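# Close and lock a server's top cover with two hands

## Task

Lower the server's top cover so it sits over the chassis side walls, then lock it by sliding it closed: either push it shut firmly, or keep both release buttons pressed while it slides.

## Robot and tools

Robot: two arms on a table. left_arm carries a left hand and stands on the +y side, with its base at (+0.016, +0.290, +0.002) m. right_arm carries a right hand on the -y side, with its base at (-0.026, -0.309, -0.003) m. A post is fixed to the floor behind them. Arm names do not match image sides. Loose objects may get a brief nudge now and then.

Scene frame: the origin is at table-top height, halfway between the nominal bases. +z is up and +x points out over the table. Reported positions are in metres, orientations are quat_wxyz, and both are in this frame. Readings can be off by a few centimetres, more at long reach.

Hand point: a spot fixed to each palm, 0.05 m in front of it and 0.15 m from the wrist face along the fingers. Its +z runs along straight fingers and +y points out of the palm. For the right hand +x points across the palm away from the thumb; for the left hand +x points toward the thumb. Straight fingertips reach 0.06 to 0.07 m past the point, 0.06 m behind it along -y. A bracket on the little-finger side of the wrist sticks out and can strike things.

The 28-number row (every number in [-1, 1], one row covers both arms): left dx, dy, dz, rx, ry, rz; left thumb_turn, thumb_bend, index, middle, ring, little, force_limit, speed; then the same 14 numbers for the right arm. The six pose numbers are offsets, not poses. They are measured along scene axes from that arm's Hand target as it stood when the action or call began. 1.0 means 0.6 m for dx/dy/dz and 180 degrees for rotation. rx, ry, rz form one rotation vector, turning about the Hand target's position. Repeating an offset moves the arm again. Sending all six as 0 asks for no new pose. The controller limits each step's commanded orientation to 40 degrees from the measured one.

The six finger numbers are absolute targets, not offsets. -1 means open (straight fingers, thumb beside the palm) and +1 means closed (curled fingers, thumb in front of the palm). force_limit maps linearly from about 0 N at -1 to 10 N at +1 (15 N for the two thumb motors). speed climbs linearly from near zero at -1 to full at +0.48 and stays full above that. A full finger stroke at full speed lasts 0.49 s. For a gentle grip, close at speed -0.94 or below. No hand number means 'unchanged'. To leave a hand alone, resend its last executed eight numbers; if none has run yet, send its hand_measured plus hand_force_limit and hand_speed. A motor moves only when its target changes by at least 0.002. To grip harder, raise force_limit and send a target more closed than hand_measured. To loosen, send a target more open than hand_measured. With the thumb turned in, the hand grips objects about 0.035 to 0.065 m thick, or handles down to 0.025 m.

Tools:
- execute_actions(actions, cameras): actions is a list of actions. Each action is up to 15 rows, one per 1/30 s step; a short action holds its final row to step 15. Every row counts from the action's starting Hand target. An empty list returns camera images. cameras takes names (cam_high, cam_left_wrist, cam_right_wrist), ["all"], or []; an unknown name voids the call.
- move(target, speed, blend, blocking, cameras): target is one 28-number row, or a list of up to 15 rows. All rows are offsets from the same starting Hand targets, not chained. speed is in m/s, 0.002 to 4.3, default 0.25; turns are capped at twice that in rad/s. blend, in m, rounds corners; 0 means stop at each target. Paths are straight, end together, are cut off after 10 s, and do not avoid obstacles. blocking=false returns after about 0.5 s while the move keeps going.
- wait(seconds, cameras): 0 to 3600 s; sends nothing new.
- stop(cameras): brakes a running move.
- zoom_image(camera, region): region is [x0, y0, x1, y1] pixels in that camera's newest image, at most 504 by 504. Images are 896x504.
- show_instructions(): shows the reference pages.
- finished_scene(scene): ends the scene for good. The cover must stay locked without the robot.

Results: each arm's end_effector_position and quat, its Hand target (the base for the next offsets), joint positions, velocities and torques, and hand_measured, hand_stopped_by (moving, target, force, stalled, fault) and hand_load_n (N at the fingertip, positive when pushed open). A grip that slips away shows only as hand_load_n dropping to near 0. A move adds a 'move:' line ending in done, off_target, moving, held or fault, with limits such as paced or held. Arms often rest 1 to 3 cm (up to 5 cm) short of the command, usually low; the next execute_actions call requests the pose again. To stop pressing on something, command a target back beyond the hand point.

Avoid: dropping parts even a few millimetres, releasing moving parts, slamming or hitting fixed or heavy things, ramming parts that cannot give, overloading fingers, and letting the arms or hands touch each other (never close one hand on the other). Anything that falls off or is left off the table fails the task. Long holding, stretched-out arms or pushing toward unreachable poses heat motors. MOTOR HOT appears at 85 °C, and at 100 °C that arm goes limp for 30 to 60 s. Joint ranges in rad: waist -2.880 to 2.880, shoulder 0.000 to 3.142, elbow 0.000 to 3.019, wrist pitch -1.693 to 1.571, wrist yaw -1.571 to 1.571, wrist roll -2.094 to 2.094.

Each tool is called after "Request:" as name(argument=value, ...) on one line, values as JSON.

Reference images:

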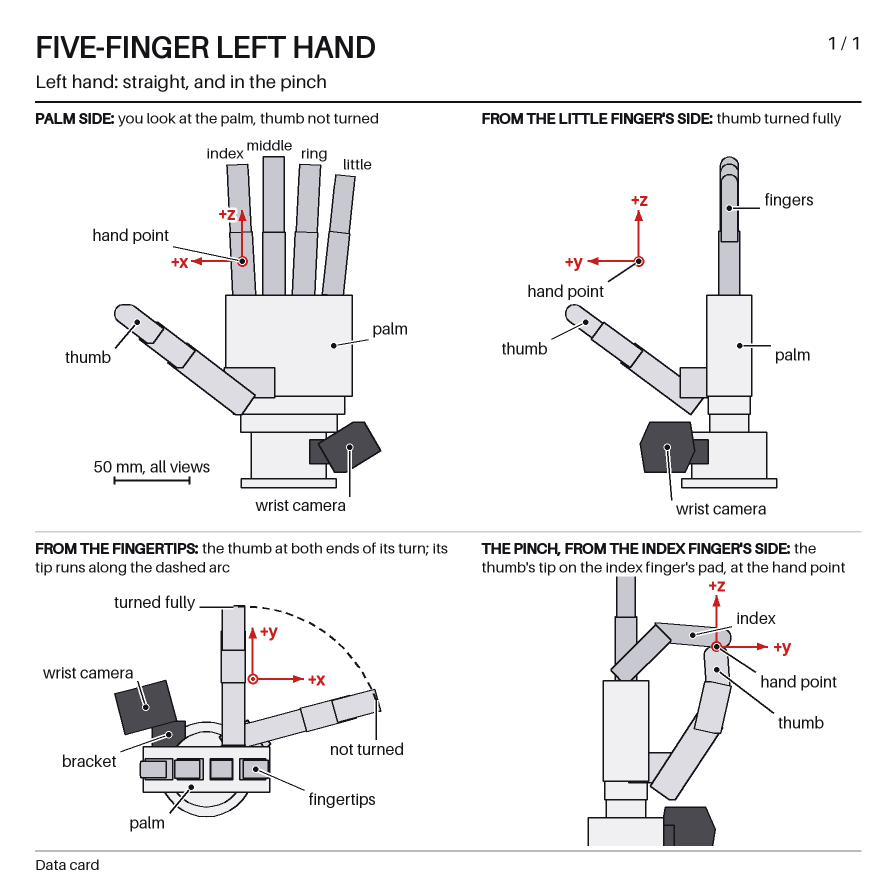

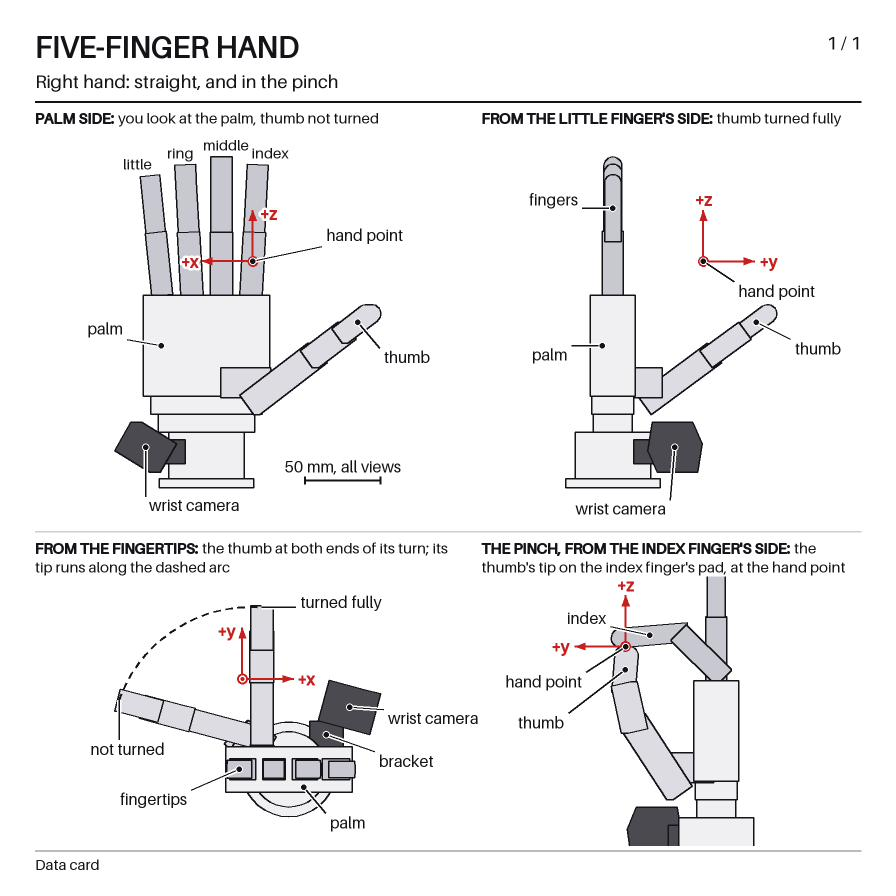

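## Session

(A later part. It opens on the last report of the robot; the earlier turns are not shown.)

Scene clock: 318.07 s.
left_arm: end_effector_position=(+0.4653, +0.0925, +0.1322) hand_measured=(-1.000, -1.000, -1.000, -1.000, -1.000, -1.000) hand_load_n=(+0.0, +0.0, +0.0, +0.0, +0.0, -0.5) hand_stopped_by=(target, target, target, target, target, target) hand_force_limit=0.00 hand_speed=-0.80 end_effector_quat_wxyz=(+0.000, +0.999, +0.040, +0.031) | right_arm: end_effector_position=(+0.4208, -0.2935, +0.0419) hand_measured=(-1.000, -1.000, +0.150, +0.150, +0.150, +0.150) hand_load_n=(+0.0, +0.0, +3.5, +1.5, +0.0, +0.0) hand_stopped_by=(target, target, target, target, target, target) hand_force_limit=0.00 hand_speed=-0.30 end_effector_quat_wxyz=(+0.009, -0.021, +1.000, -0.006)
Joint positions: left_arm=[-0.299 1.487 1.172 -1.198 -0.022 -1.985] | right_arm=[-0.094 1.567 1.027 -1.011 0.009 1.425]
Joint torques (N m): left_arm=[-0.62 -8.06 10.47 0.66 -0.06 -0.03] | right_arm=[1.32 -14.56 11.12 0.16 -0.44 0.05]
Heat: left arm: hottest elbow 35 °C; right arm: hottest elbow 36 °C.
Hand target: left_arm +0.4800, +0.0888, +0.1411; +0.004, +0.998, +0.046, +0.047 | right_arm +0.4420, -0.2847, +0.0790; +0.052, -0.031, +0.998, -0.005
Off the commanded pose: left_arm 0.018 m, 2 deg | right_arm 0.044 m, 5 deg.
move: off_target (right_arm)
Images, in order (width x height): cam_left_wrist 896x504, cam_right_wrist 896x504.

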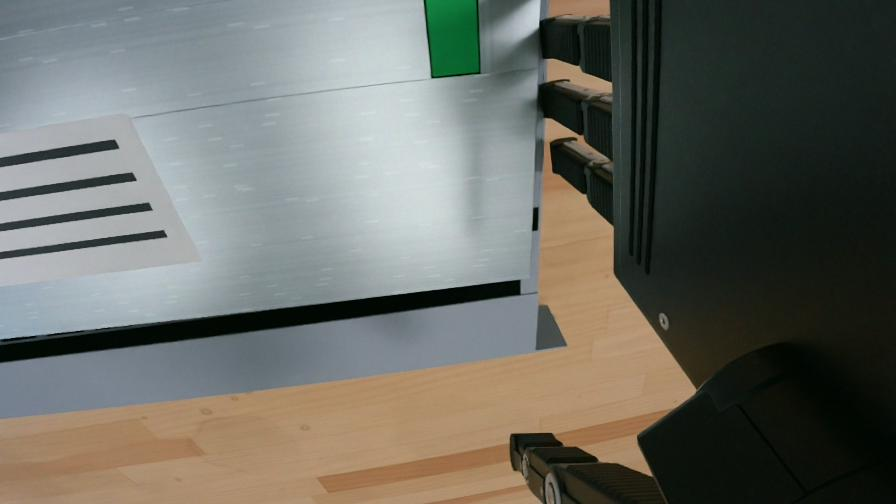

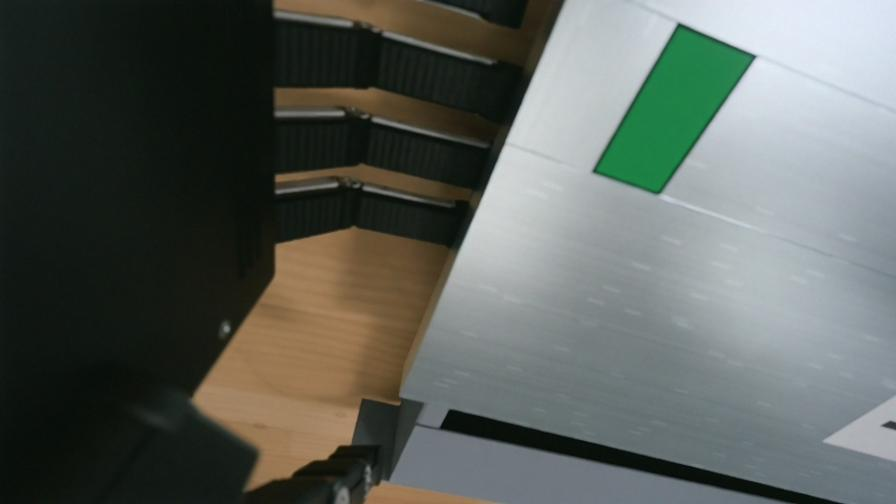

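Request:
move(target=[0,0,0,0,0,0,-1,-1,-1,-1,-1,-1,0,-0.8,-0.02,0.0,0.03,0,0,0,-1,-1,0.15,0.15,0.15,0.15,0,-0.3], speed=0.04, cameras=["cam_right_wrist","cam_left_wrist"])

Scene clock: 321.17 s.
left_arm: end_effector_position=(+0.4659, +0.0938, +0.1322) hand_measured=(-1.000, -1.000, -1.000, -1.000, -1.000, -1.000) hand_load_n=(+0.0, +0.0, +0.0, +0.0, +0.0, +0.0) hand_stopped_by=(target, target, target, target, target, target) hand_force_limit=0.00 hand_speed=-0.80 end_effector_quat_wxyz=(+0.000, +0.999, +0.042, +0.031) | right_arm: end_effector_position=(+0.4121, -0.2926, +0.0630) hand_measured=(-1.000, -1.000, +0.150, +0.150, +0.150, +0.150) hand_load_n=(+0.0, +0.0, +4.0, +1.5, +0.0, +0.0) hand_stopped_by=(target, target, target, target, target, target) hand_force_limit=0.00 hand_speed=-0.30 end_effector_quat_wxyz=(+0.012, -0.021, +1.000, -0.006)
Joint positions: left_arm=[-0.296 1.487 1.172 -1.198 -0.022 -1.985] | right_arm=[-0.094 1.514 1.027 -1.059 0.009 1.425]
Joint torques (N m): left_arm=[-0.67 -8.06 10.56 0.53 -0.05 -0.03] | right_arm=[1.2 -13.92 11.03 0.21 -0.5 0.04]
Heat: left arm: hottest elbow 35 °C; right arm: hottest elbow 37 °C.
Hand target: left_arm +0.4800, +0.0888, +0.1411; +0.004, +0.998, +0.046, +0.047 | right_arm +0.4300, -0.2847, +0.0970; +0.052, -0.031, +0.998, -0.005
Off the commanded pose: left_arm 0.017 m, 2 deg | right_arm 0.039 m, 5 deg.
move: off_target (right_arm)
Images, in order (width x height): cam_left_wrist 896x504, cam_right_wrist 896x504.

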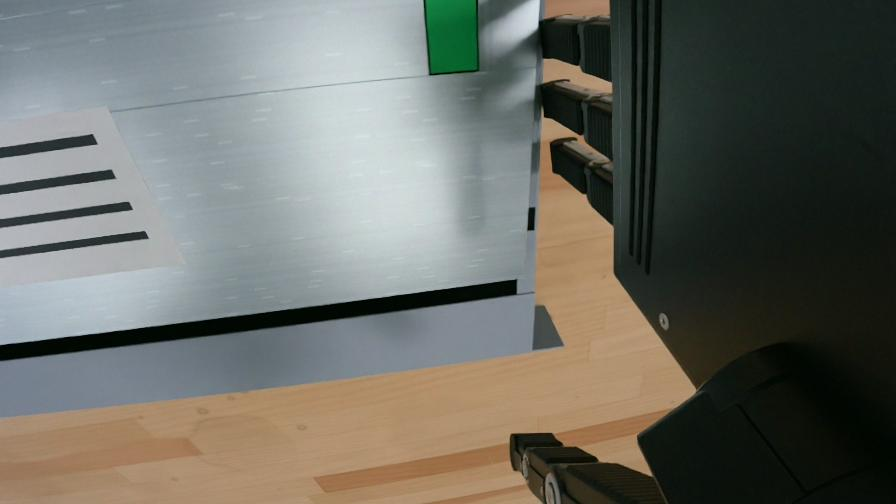

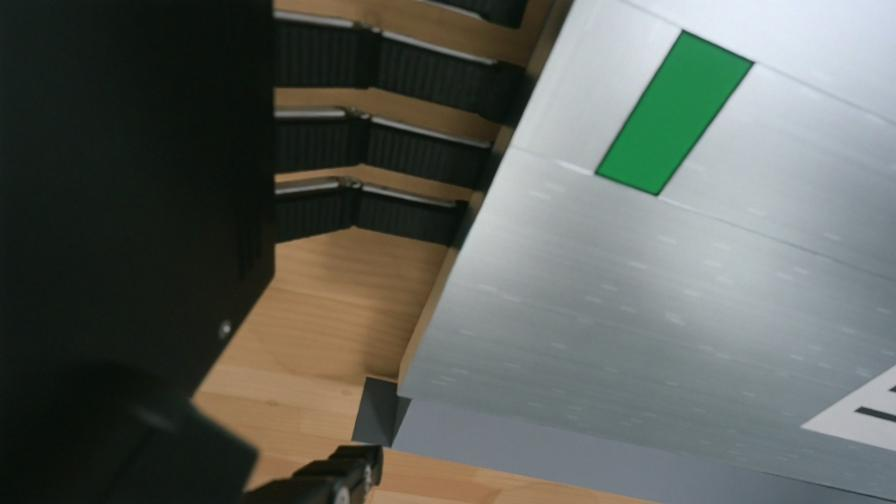

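Request:
move(target=[0,0,0,0,0,0,-1,-1,-1,-1,-1,-1,0,-0.8,0.02,0.025,0.0,0,0,0,-1,-1,0.15,0.15,0.15,0.15,0,-0.3], speed=0.04, cameras=["cam_right_wrist","cam_left_wrist"])

Scene clock: 323.30 s.
left_arm: end_effector_position=(+0.4659, +0.0938, +0.1322) hand_measured=(-1.000, -1.000, -1.000, -1.000, -1.000, -1.000) hand_load_n=(+0.0, +0.0, +0.0, +0.0, +0.0, +0.0) hand_stopped_by=(target, target, target, target, target, target) hand_force_limit=0.00 hand_speed=-0.80 end_effector_quat_wxyz=(+0.000, +0.999, +0.042, +0.031) | right_arm: end_effector_position=(+0.4114, -0.2784, +0.0626) hand_measured=(-1.000, -1.000, +0.150, +0.150, +0.150, +0.150) hand_load_n=(+0.0, +0.0, +3.5, +0.5, +0.5, +0.0) hand_stopped_by=(target, target, target, target, target, target) hand_force_limit=0.00 hand_speed=-0.30 end_effector_quat_wxyz=(+0.009, -0.024, +1.000, -0.007)
Joint positions: left_arm=[-0.296 1.487 1.172 -1.198 -0.022 -1.985] | right_arm=[-0.059 1.514 1.027 -1.065 0.012 1.454]
Joint torques (N m): left_arm=[-0.5 -8.12 10.47 0.69 -0.05 -0.03] | right_arm=[1.38 -11.99 13.44 0.29 -0.42 0.11]
Heat: left arm: hottest elbow 35 °C; right arm: hottest elbow 37 °C.
Hand target: left_arm +0.4800, +0.0888, +0.1411; +0.004, +0.998, +0.046, +0.047 | right_arm +0.4420, -0.2697, +0.0970; +0.052, -0.031, +0.998, -0.005
Off the commanded pose: left_arm 0.017 m, 2 deg | right_arm 0.047 m, 5 deg.
move: off_target (right_arm)
Images, in order (width x height): cam_left_wrist 896x504, cam_right_wrist 896x504.

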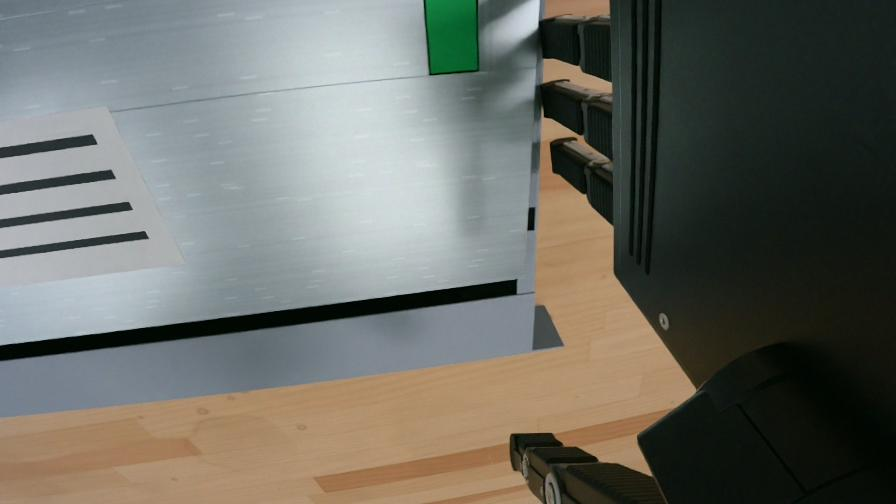

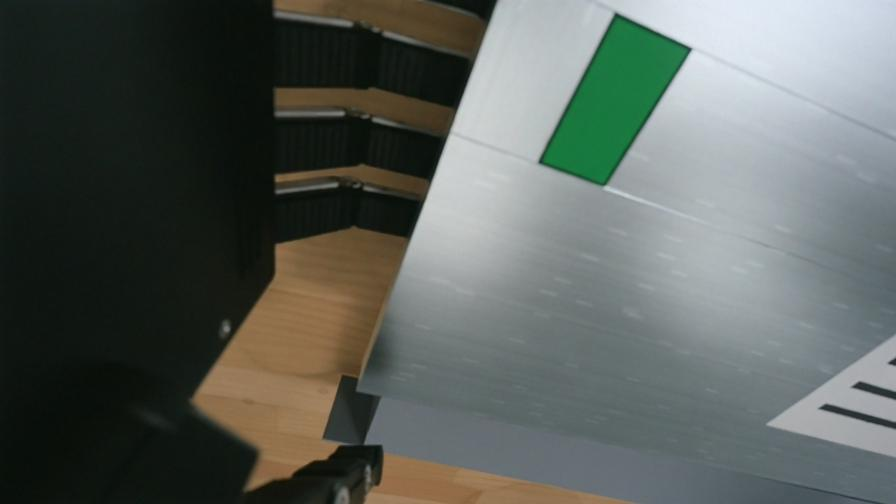

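Request:
move(target=[0,0,0,0,0,0,-1,-1,-1,-1,-1,-1,0,-0.8,0.0,0.025,0.0,0,0,0,-1,-1,0.15,0.15,0.15,0.15,0,-0.3], speed=0.04, cameras=["cam_right_wrist","cam_left_wrist"])

Scene clock: 325.10 s.
left_arm: end_effector_position=(+0.4660, +0.0941, +0.1322) hand_measured=(-1.000, -1.000, -1.000, -1.000, -1.000, -1.000) hand_load_n=(+0.0, +0.0, +0.0, +0.0, +0.0, +0.0) hand_stopped_by=(target, target, target, target, target, target) hand_force_limit=0.00 hand_speed=-0.80 end_effector_quat_wxyz=(+0.000, +0.999, +0.042, +0.031) | right_arm: end_effector_position=(+0.4121, -0.2629, +0.0626) hand_measured=(-1.000, -1.000, +0.150, +0.150, +0.150, +0.150) hand_load_n=(+0.0, +0.0, +2.0, +0.5, +0.0, +0.0) hand_stopped_by=(target, target, target, target, target, target) hand_force_limit=0.00 hand_speed=-0.30 end_effector_quat_wxyz=(+0.009, -0.026, +1.000, -0.007)
Joint positions: left_arm=[-0.296 1.487 1.172 -1.198 -0.024 -1.985] | right_arm=[-0.021 1.514 1.027 -1.065 0.014 1.489]
Joint torques (N m): left_arm=[-0.56 -8.23 10.44 0.7 -0.04 -0.01] | right_arm=[1.08 -11.99 13.34 0.28 -0.32 0.12]
Heat: left arm: hottest elbow 35 °C; right arm: hottest elbow 37 °C.
Hand target: left_arm +0.4800, +0.0888, +0.1411; +0.004, +0.998, +0.046, +0.047 | right_arm +0.4420, -0.2547, +0.0970; +0.052, -0.031, +0.998, -0.005
Off the commanded pose: left_arm 0.017 m, 2 deg | right_arm 0.046 m, 5 deg.
move: off_target (right_arm)
Images, in order (width x height): cam_left_wrist 896x504, cam_right_wrist 896x504.

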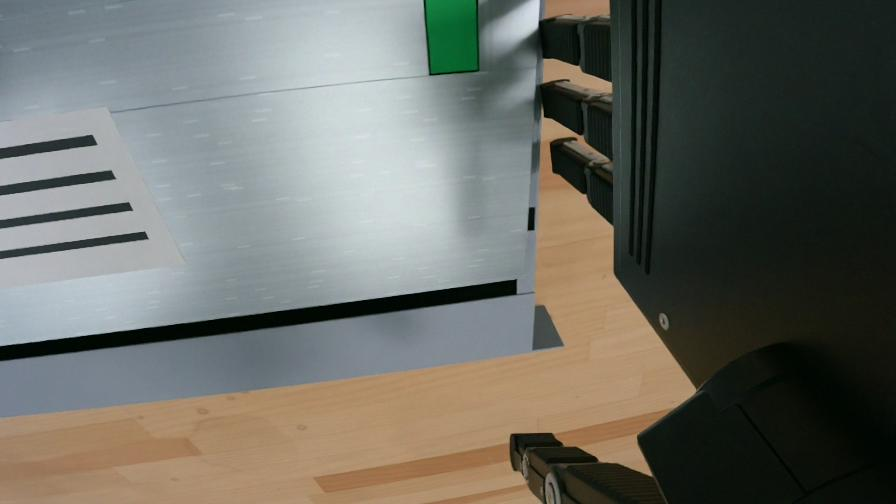

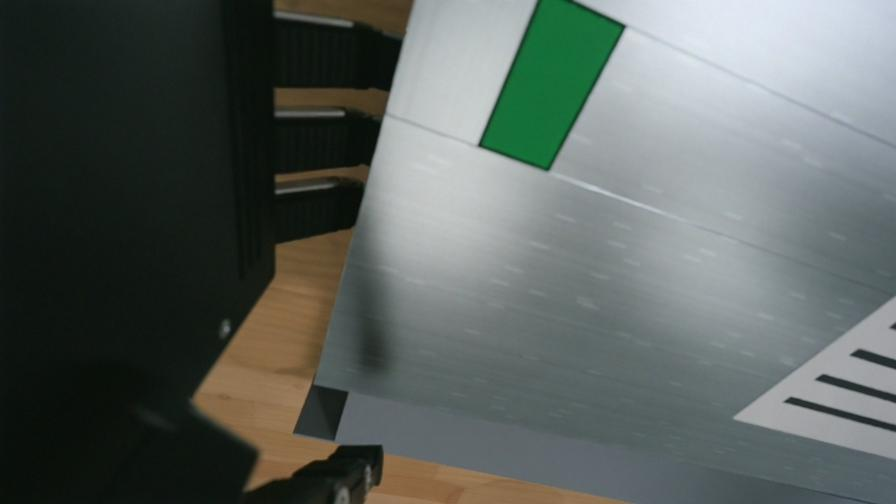

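Request:
move(target=[0,0,0,0,0,0,-1,-1,-1,-1,-1,-1,0,-0.8,0.0,0.03,0.0,0,0,0,-1,-1,0.15,0.15,0.15,0.15,0,-0.3], speed=0.04, cameras=["cam_right_wrist","cam_left_wrist"])

Scene clock: 327.17 s.
left_arm: end_effector_position=(+0.4668, +0.0964, +0.1317) hand_measured=(-1.000, -1.000, -1.000, -1.000, -1.000, -1.000) hand_load_n=(+0.0, +0.0, +0.0, +0.0, +0.0, +0.0) hand_stopped_by=(target, target, target, target, target, target) hand_force_limit=0.00 hand_speed=-0.80 end_effector_quat_wxyz=(-0.006, +0.999, +0.042, +0.034) | right_arm: end_effector_position=(+0.4141, -0.2563, +0.0619) hand_measured=(-1.000, -1.000, +0.150, +0.150, +0.150, +0.150) hand_load_n=(+0.0, +0.0, +2.5, +0.0, +0.0, +0.0) hand_stopped_by=(target, target, target, target, target, target) hand_force_limit=0.00 hand_speed=-0.30 end_effector_quat_wxyz=(+0.009, -0.012, +1.000, -0.014)
Joint positions: left_arm=[-0.296 1.487 1.172 -1.198 -0.036 -1.985] | right_arm=[0.004 1.514 1.027 -1.065 0.027 1.541]
Joint torques (N m): left_arm=[-0.56 -8.23 10.48 0.64 0.23 -0.03] | right_arm=[2.73 -12.1 13.29 0.27 -0.77 0.02]
Heat: left arm: hottest elbow 35 °C; right arm: hottest elbow 38 °C.
Hand target: left_arm +0.4800, +0.0888, +0.1411; +0.004, +0.998, +0.046, +0.047 | right_arm +0.4420, -0.2367, +0.0970; +0.052, -0.031, +0.998, -0.005
Off the commanded pose: left_arm 0.018 m, 2 deg | right_arm 0.049 m, 5 deg.
move: off_target (right_arm)
Images, in order (width x height): cam_left_wrist 896x504, cam_right_wrist 896x504.

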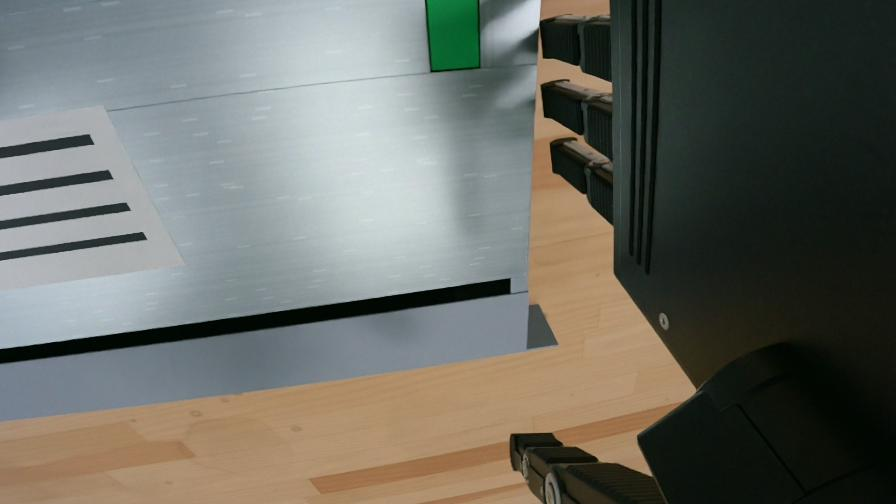

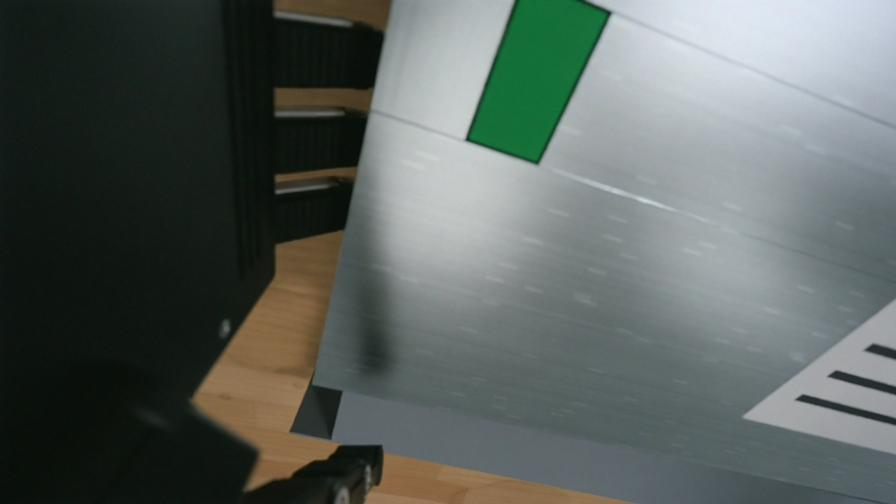

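Request:
zoom_image(camera="cam_left_wrist", region=[450, 180, 600, 370])

Scaled by 2.653.

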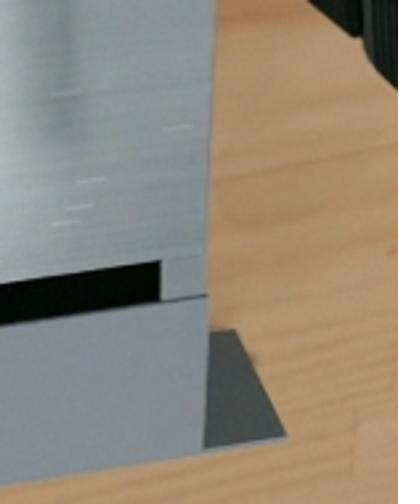

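Request:
move(target=[0,0,0,0,0,0,-1,-1,-1,-1,-1,-1,0,-0.8,0.0,-0.082,0.0,0,0,0,-1,-1,0.15,0.15,0.15,0.15,0,-0.3], speed=0.04, cameras=["cam_right_wrist","cam_left_wrist"])

Scene clock: 340.83 s.
left_arm: end_effector_position=(+0.4668, +0.0964, +0.1317) hand_measured=(-1.000, -1.000, -1.000, -1.000, -1.000, -1.000) hand_load_n=(+0.0, +0.0, +0.0, +0.0, +0.0, +0.0) hand_stopped_by=(target, target, target, target, target, target) hand_force_limit=0.00 hand_speed=-0.80 end_effector_quat_wxyz=(-0.006, +0.999, +0.042, +0.034) | right_arm: end_effector_position=(+0.4097, -0.2775, +0.0631) hand_measured=(-1.000, -1.000, +0.150, +0.150, +0.150, +0.150) hand_load_n=(+0.0, +0.0, +3.5, +0.5, +0.5, +0.0) hand_stopped_by=(target, target, target, target, target, target) hand_force_limit=0.00 hand_speed=-0.30 end_effector_quat_wxyz=(+0.009, -0.038, +0.999, -0.003)
Joint positions: left_arm=[-0.296 1.487 1.172 -1.198 -0.036 -1.985] | right_arm=[-0.062 1.514 1.027 -1.065 0.004 1.423]
Joint torques (N m): left_arm=[-0.67 -8.12 10.54 0.68 0.22 -0.01] | right_arm=[-0.97 -11.75 13.68 0.28 -0.24 -0.02]
Heat: left arm: hottest elbow 35 °C; right arm: hottest elbow 40 °C.
Hand target: left_arm +0.4800, +0.0888, +0.1411; +0.004, +0.998, +0.046, +0.047 | right_arm +0.4420, -0.2859, +0.0970; +0.052, -0.031, +0.998, -0.005
Off the commanded pose: left_arm 0.018 m, 2 deg | right_arm 0.048 m, 5 deg.
move: off_target (right_arm)
Images, in order (width x height): cam_left_wrist 896x504, cam_right_wrist 896x504.

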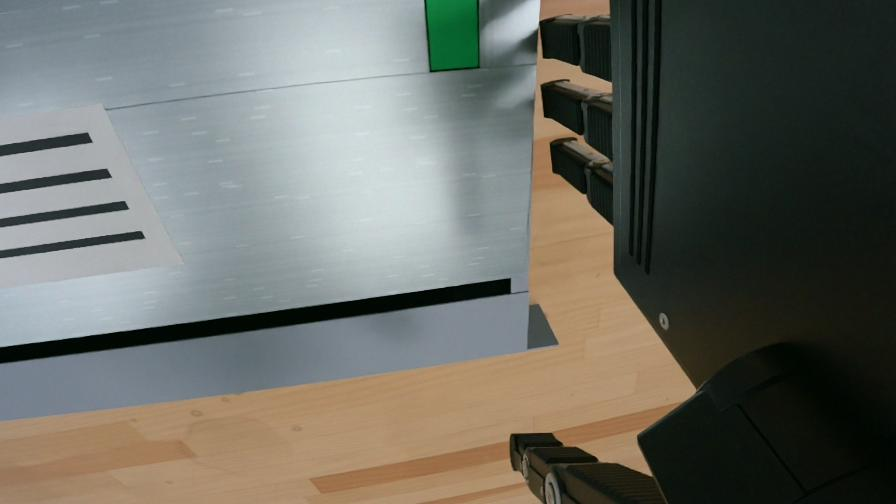

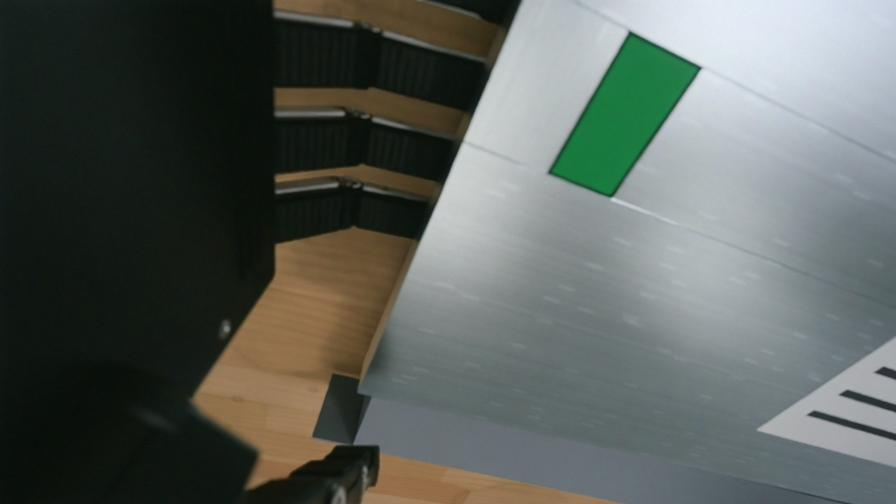

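Request:
move(target=[0,0,0,0,0,0,-1,-1,-1,-1,-1,-1,0,-0.8,0.0,-0.0235,0.0,0,0,0,-1,-1,0.15,0.15,0.15,0.15,0,-0.3], speed=0.03, cameras=["cam_right_wrist"])

Scene clock: 343.00 s.
left_arm: end_effector_position=(+0.4668, +0.0964, +0.1317) hand_measured=(-1.000, -1.000, -1.000, -1.000, -1.000, -1.000) hand_load_n=(+0.0, +0.0, +0.0, -0.5, +0.0, +0.0) hand_stopped_by=(target, target, target, target, target, target) hand_force_limit=0.00 hand_speed=-0.80 end_effector_quat_wxyz=(-0.006, +0.999, +0.042, +0.034) | right_arm: end_effector_position=(+0.4083, -0.2897, +0.0619) hand_measured=(-1.000, -1.000, +0.150, +0.150, +0.150, +0.150) hand_load_n=(+0.0, +0.0, +3.5, +1.5, +0.0, +0.0) hand_stopped_by=(target, target, target, target, target, target) hand_force_limit=0.00 hand_speed=-0.30 end_effector_quat_wxyz=(+0.008, -0.039, +0.999, -0.003)
Joint positions: left_arm=[-0.296 1.487 1.172 -1.198 -0.036 -1.985] | right_arm=[-0.093 1.517 1.027 -1.065 0.003 1.391]
Joint torques (N m): left_arm=[-0.5 -8.06 10.47 0.66 0.22 -0.03] | right_arm=[-1.08 -11.87 13.98 0.25 -0.27 -0.03]
Heat: left arm: hottest elbow 35 °C; right arm: hottest elbow 40 °C.
Hand target: left_arm +0.4800, +0.0888, +0.1411; +0.004, +0.998, +0.046, +0.047 | right_arm +0.4420, -0.3000, +0.0970; +0.052, -0.031, +0.998, -0.005
Off the commanded pose: left_arm 0.018 m, 2 deg | right_arm 0.050 m, 5 deg.
move: off_target (right_arm)

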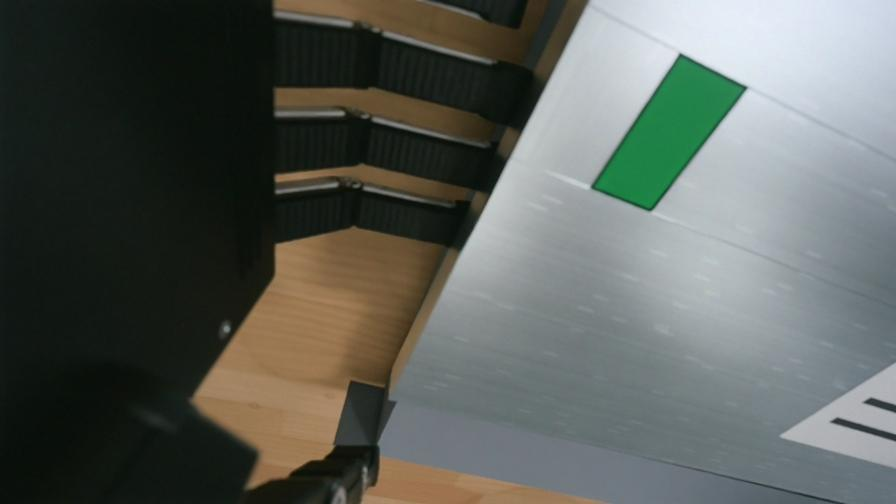

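Request:
move(target=[0,0,0,0,0,0,-1,-1,-1,-1,-1,-1,0,-0.8,0.0,-0.002,-0.035,0,0,0,-1,-1,0.15,0.15,0.15,0.15,0,-0.3], speed=0.03, cameras=["cam_right_wrist"])

Scene clock: 344.90 s.
left_arm: end_effector_position=(+0.4664, +0.0953, +0.1319) hand_measured=(-1.000, -1.000, -1.000, -1.000, -1.000, -1.000) hand_load_n=(+0.0, +0.0, +0.0, +0.0, +0.0, +0.0) hand_stopped_by=(target, target, target, target, target, target) hand_force_limit=0.00 hand_speed=-0.80 end_effector_quat_wxyz=(-0.003, +0.999, +0.042, +0.033) | right_arm: end_effector_position=(+0.4147, -0.2922, +0.0519) hand_measured=(-1.000, -1.000, +0.150, +0.150, +0.150, +0.150) hand_load_n=(+0.0, +0.0, +4.0, +1.0, +0.0, +0.0) hand_stopped_by=(target, target, target, target, target, target) hand_force_limit=0.00 hand_speed=-0.30 end_effector_quat_wxyz=(+0.011, -0.040, +0.999, -0.003)
Joint positions: left_arm=[-0.296 1.487 1.172 -1.198 -0.03 -1.985] | right_arm=[-0.097 1.543 1.027 -1.032 0.003 1.383]
Joint torques (N m): left_arm=[-0.73 -8.23 10.51 0.58 0.21 -0.04] | right_arm=[-0.97 -11.99 11.34 1.24 -0.3 0.01]
Heat: left arm: hottest elbow 35 °C; right arm: hottest elbow 40 °C.
Hand target: left_arm +0.4800, +0.0888, +0.1411; +0.004, +0.998, +0.046, +0.047 | right_arm +0.4420, -0.3012, +0.0760; +0.052, -0.031, +0.998, -0.005
Off the commanded pose: left_arm 0.018 m, 2 deg | right_arm 0.038 m, 5 deg.
move: off_target (right_arm)

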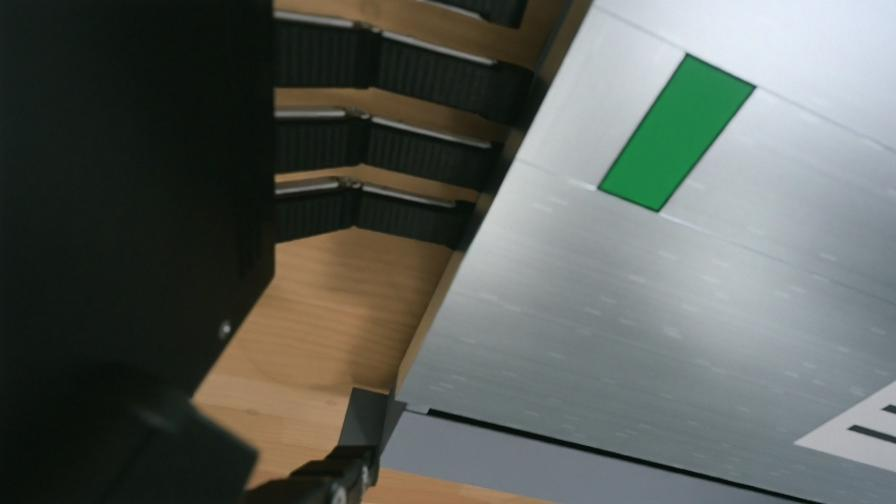

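Request:
move(target=[0,0,0,0,0,0,-1,-1,-1,-1,-1,-1,0,-0.8,0.0,0.0,-0.027,0,0,0,-1,-1,0.15,0.15,0.15,0.15,0,-0.3], speed=0.03, cameras=["cam_right_wrist"])

Scene clock: 346.57 s.
left_arm: end_effector_position=(+0.4660, +0.0943, +0.1320) hand_measured=(-1.000, -1.000, -1.000, -1.000, -1.000, -1.000) hand_load_n=(+0.0, +0.0, +0.0, +0.0, +0.0, +0.0) hand_stopped_by=(target, target, target, target, target, target) hand_force_limit=0.00 hand_speed=-0.80 end_effector_quat_wxyz=(-0.002, +0.999, +0.041, +0.032) | right_arm: end_effector_position=(+0.4245, -0.2929, +0.0429) hand_measured=(-1.000, -1.000, +0.150, +0.150, +0.150, +0.150) hand_load_n=(+0.0, +0.0, +4.5, +1.0, +0.0, +0.0) hand_stopped_by=(target, target, target, target, target, target) hand_force_limit=0.00 hand_speed=-0.30 end_effector_quat_wxyz=(+0.021, -0.041, +0.999, -0.004)
Joint positions: left_arm=[-0.298 1.487 1.172 -1.198 -0.028 -1.985] | right_arm=[-0.097 1.567 1.027 -0.988 0.001 1.382]
Joint torques (N m): left_arm=[-0.67 -8.18 10.44 0.65 0.17 -0.03] | right_arm=[-0.85 -12.51 9.39 1.31 -0.27 0.04]
Heat: left arm: hottest elbow 35 °C; right arm: hottest elbow 40 °C.
Hand target: left_arm +0.4800, +0.0888, +0.1411; +0.004, +0.998, +0.046, +0.047 | right_arm +0.4420, -0.3012, +0.0598; +0.052, -0.031, +0.998, -0.005
Off the commanded pose: left_arm 0.018 m, 2 deg | right_arm 0.026 m, 4 deg.
move: off_target (right_arm)

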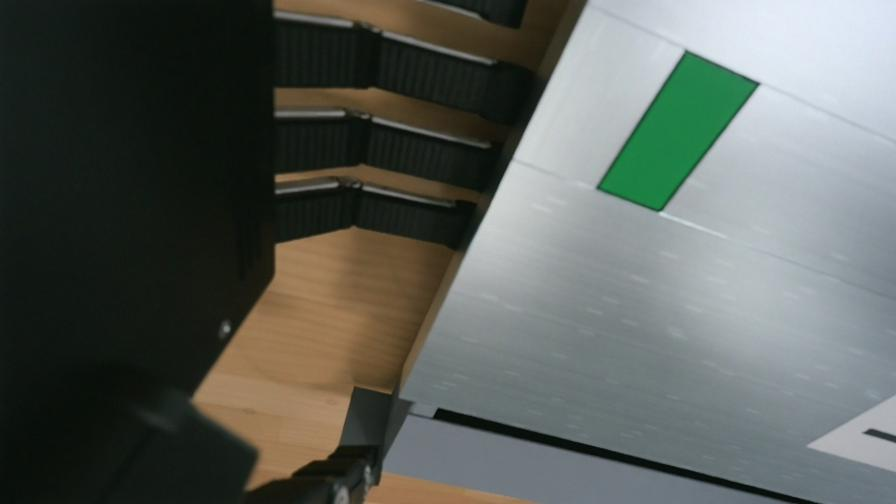

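Request:
move(target=[0,0,0,0,0,0,-1,-1,-1,-1,-1,-1,0,-0.8,0.0,0.0,-0.023,0,0,0,-1,-1,0.15,0.15,0.15,0.15,0,-0.3], speed=0.03, cameras=["cam_right_wrist","cam_left_wrist"])

Scene clock: 348.10 s.
left_arm: end_effector_position=(+0.4657, +0.0936, +0.1320) hand_measured=(-1.000, -1.000, -1.000, -1.000, -1.000, -1.000) hand_load_n=(+0.0, +0.0, +0.0, +0.0, +0.0, +0.0) hand_stopped_by=(target, target, target, target, target, target) hand_force_limit=0.00 hand_speed=-0.80 end_effector_quat_wxyz=(-0.002, +0.999, +0.040, +0.032) | right_arm: end_effector_position=(+0.4339, -0.3007, +0.0418) hand_measured=(-1.000, -1.000, +0.150, +0.150, +0.150, +0.150) hand_load_n=(+0.0, +0.0, +0.0, +0.0, +0.0, +0.0) hand_stopped_by=(target, target, target, target, target, target) hand_force_limit=0.00 hand_speed=-0.30 end_effector_quat_wxyz=(+0.040, -0.033, +0.999, -0.006)
Joint positions: left_arm=[-0.299 1.487 1.172 -1.198 -0.028 -1.985] | right_arm=[-0.113 1.569 1.021 -0.942 0 1.382]
Joint torques (N m): left_arm=[-0.44 -8.47 10.48 0.61 0.17 -0.03] | right_arm=[-0.44 -11.05 8.31 1.1 -0.22 0.03]
Heat: left arm: hottest elbow 35 °C; right arm: hottest elbow 40 °C.
Hand target: left_arm +0.4800, +0.0888, +0.1411; +0.004, +0.998, +0.046, +0.047 | right_arm +0.4420, -0.3012, +0.0460; +0.052, -0.031, +0.998, -0.005
Off the commanded pose: left_arm 0.018 m, 2 deg | right_arm 0.009 m, 1 deg.
move: done
Images, in order (width x height): cam_left_wrist 896x504, cam_right_wrist 896x504.

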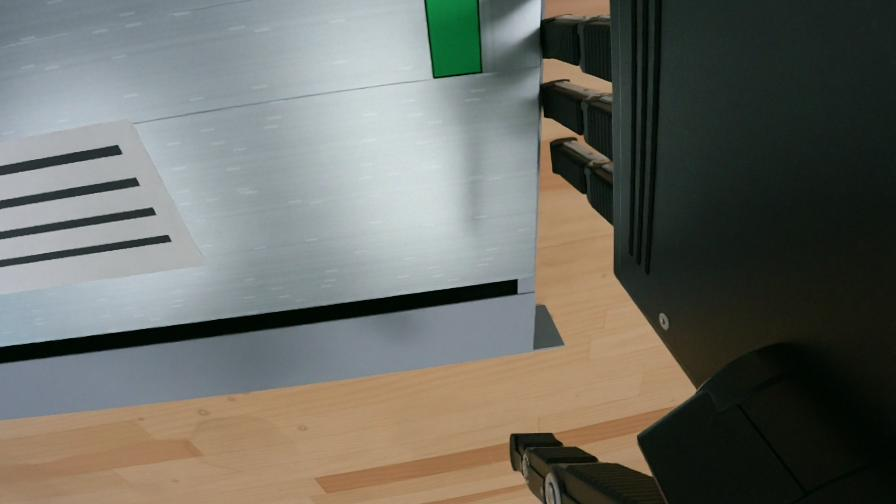

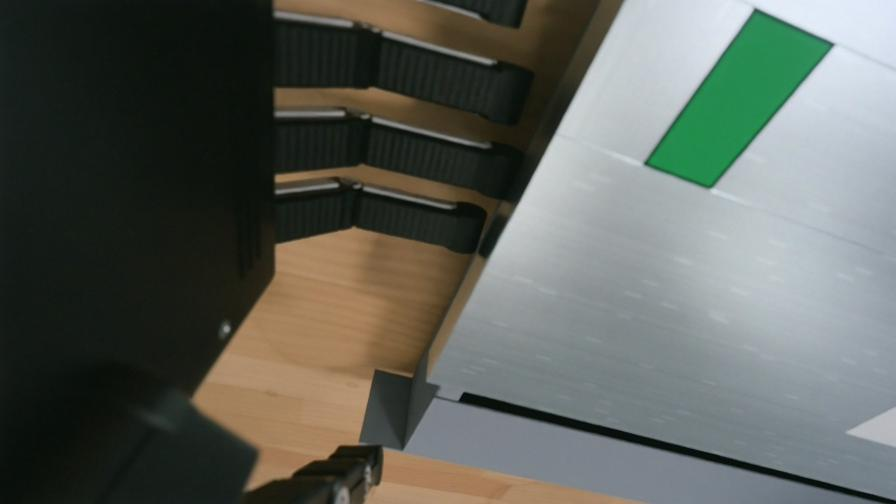

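Request:
move(target=[[0,0,0,0,0,0,-1,-1,-1,-1,-1,-1,0,-0.8,-0.008,-0.1265,0.026,0,0,0,-1,-1,0.15,0.15,0.15,0.15,0,-0.3],[0,0,0,0,0,0,-1,-1,-1,-1,-1,-1,0,-0.8,0.01,-0.1265,0.026,0,0,0,-1,-1,0.15,0.15,0.15,0.15,0,-0.3]], speed=0.12, cameras=["cam_right_wrist"])

Request:
zoom_image(camera="cam_right_wrist", region=[500, 300, 700, 480])

Scene clock: 350.93 s.
left_arm: end_effector_position=(+0.4657, +0.0936, +0.1320) hand_measured=(-1.000, -1.000, -1.000, -1.000, -1.000, -1.000) hand_load_n=(+0.0, +0.0, +0.0, +0.0, +0.0, +0.0) hand_stopped_by=(target, target, target, target, target, target) hand_force_limit=0.00 hand_speed=-0.80 end_effector_quat_wxyz=(-0.002, +0.999, +0.040, +0.032) | right_arm: end_effector_position=(+0.4251, -0.3759, +0.0437) hand_measured=(-1.000, -1.000, +0.150, +0.150, +0.150, +0.150) hand_load_n=(+0.0, +0.0, +0.0, +0.0, +0.0, +0.0) hand_stopped_by=(target, target, target, target, target, target) hand_force_limit=0.00 hand_speed=-0.30 end_effector_quat_wxyz=(+0.030, -0.027, +0.999, +0.000)
Joint positions: left_arm=[-0.299 1.487 1.172 -1.198 -0.028 -1.985] | right_arm=[-0.292 1.595 1.059 -0.977 -0.019 1.216]
Joint torques (N m): left_arm=[-0.67 -7.94 10.45 0.69 0.16 -0.03] | right_arm=[0.73 -11.22 12.1 0.18 -0.22 0.02]
Heat: left arm: hottest elbow 35 °C; right arm: hottest elbow 40 °C.
Hand target: left_arm +0.4800, +0.0888, +0.1411; +0.004, +0.998, +0.046, +0.047 | right_arm +0.4480, -0.3771, +0.0616; +0.052, -0.031, +0.998, -0.005
Off the commanded pose: left_arm 0.018 m, 2 deg | right_arm 0.029 m, 3 deg.
move: off_target (right_arm)

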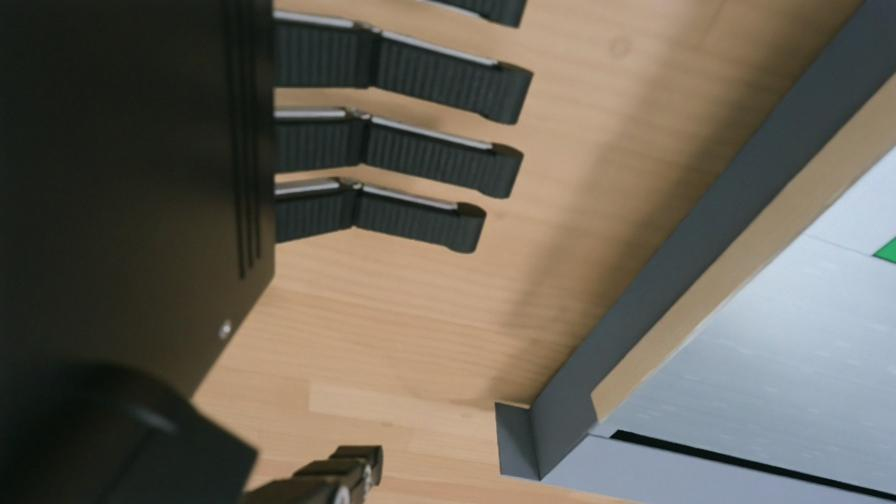

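Scaled by 2.520.

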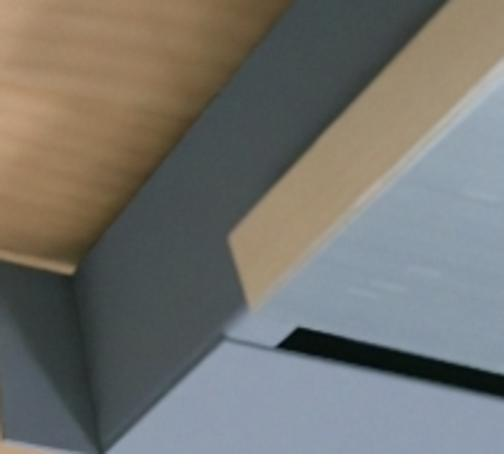

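Request:
wait(seconds=0.1, cameras=["cam_left_wrist","cam_high","cam_right_wrist"])

Request:
zoom_image(camera="cam_left_wrist", region=[450, 180, 600, 370])

Request:
zoom_image(camera="cam_high", region=[330, 170, 550, 390])

Scene clock: 352.17 s.
left_arm: end_effector_position=(+0.4657, +0.0936, +0.1320) hand_measured=(-1.000, -1.000, -1.000, -1.000, -1.000, -1.000) hand_load_n=(+0.0, +0.0, +0.0, +0.0, +0.0, +0.0) hand_stopped_by=(target, target, target, target, target, target) hand_force_limit=0.00 hand_speed=-0.80 end_effector_quat_wxyz=(-0.002, +0.999, +0.040, +0.032) | right_arm: end_effector_position=(+0.4251, -0.3759, +0.0437) hand_measured=(-1.000, -1.000, +0.150, +0.150, +0.150, +0.150) hand_load_n=(+0.0, +0.0, +0.0, +0.0, +0.0, +0.0) hand_stopped_by=(target, target, target, target, target, target) hand_force_limit=0.00 hand_speed=-0.30 end_effector_quat_wxyz=(+0.030, -0.027, +0.999, +0.000)
Joint positions: left_arm=[-0.299 1.487 1.172 -1.198 -0.028 -1.985] | right_arm=[-0.292 1.595 1.059 -0.977 -0.019 1.216]
Joint torques (N m): left_arm=[-0.91 -8.06 10.41 0.62 0.19 -0.04] | right_arm=[0.73 -11.16 12.1 0.2 -0.22 0.02]
Heat: left arm: hottest elbow 35 °C; right arm: hottest elbow 40 °C.
Hand target: left_arm +0.4800, +0.0888, +0.1411; +0.004, +0.998, +0.046, +0.047 | right_arm +0.4480, -0.3771, +0.0616; +0.052, -0.031, +0.998, -0.005
Off the commanded pose: left_arm 0.018 m, 2 deg | right_arm 0.029 m, 3 deg.
wait: 0.10 s; at rest from the start

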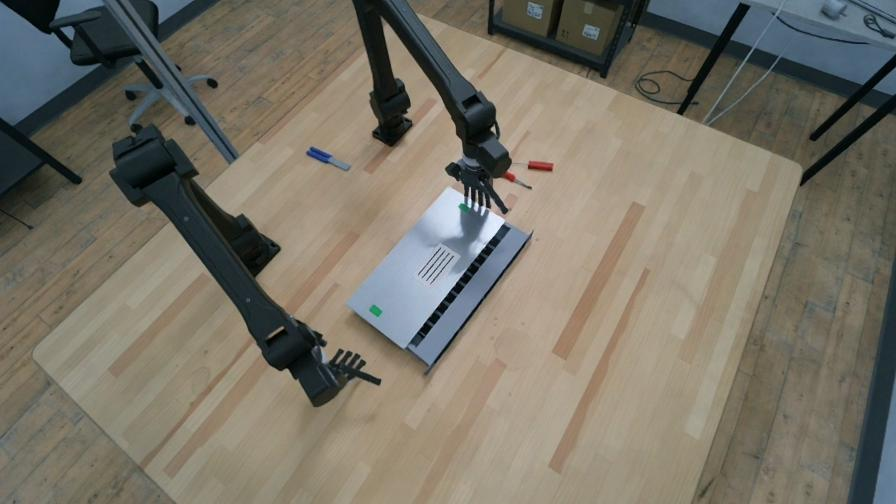

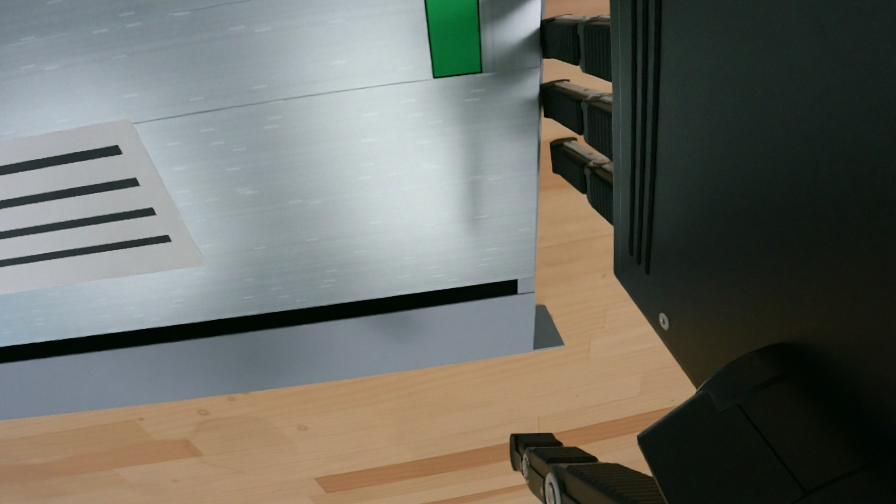

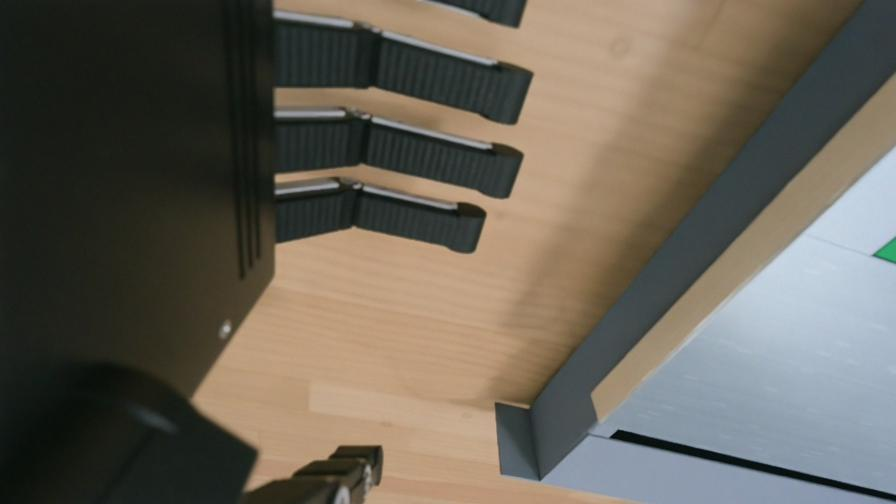

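Scaled by 2.653.

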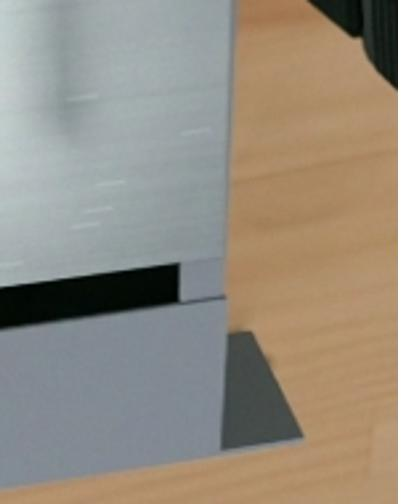

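Scaled by 2.291.

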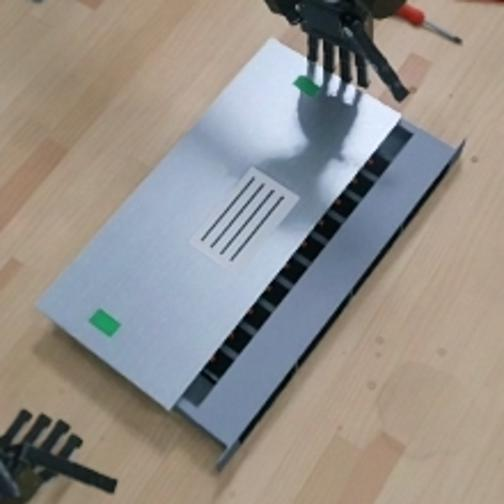

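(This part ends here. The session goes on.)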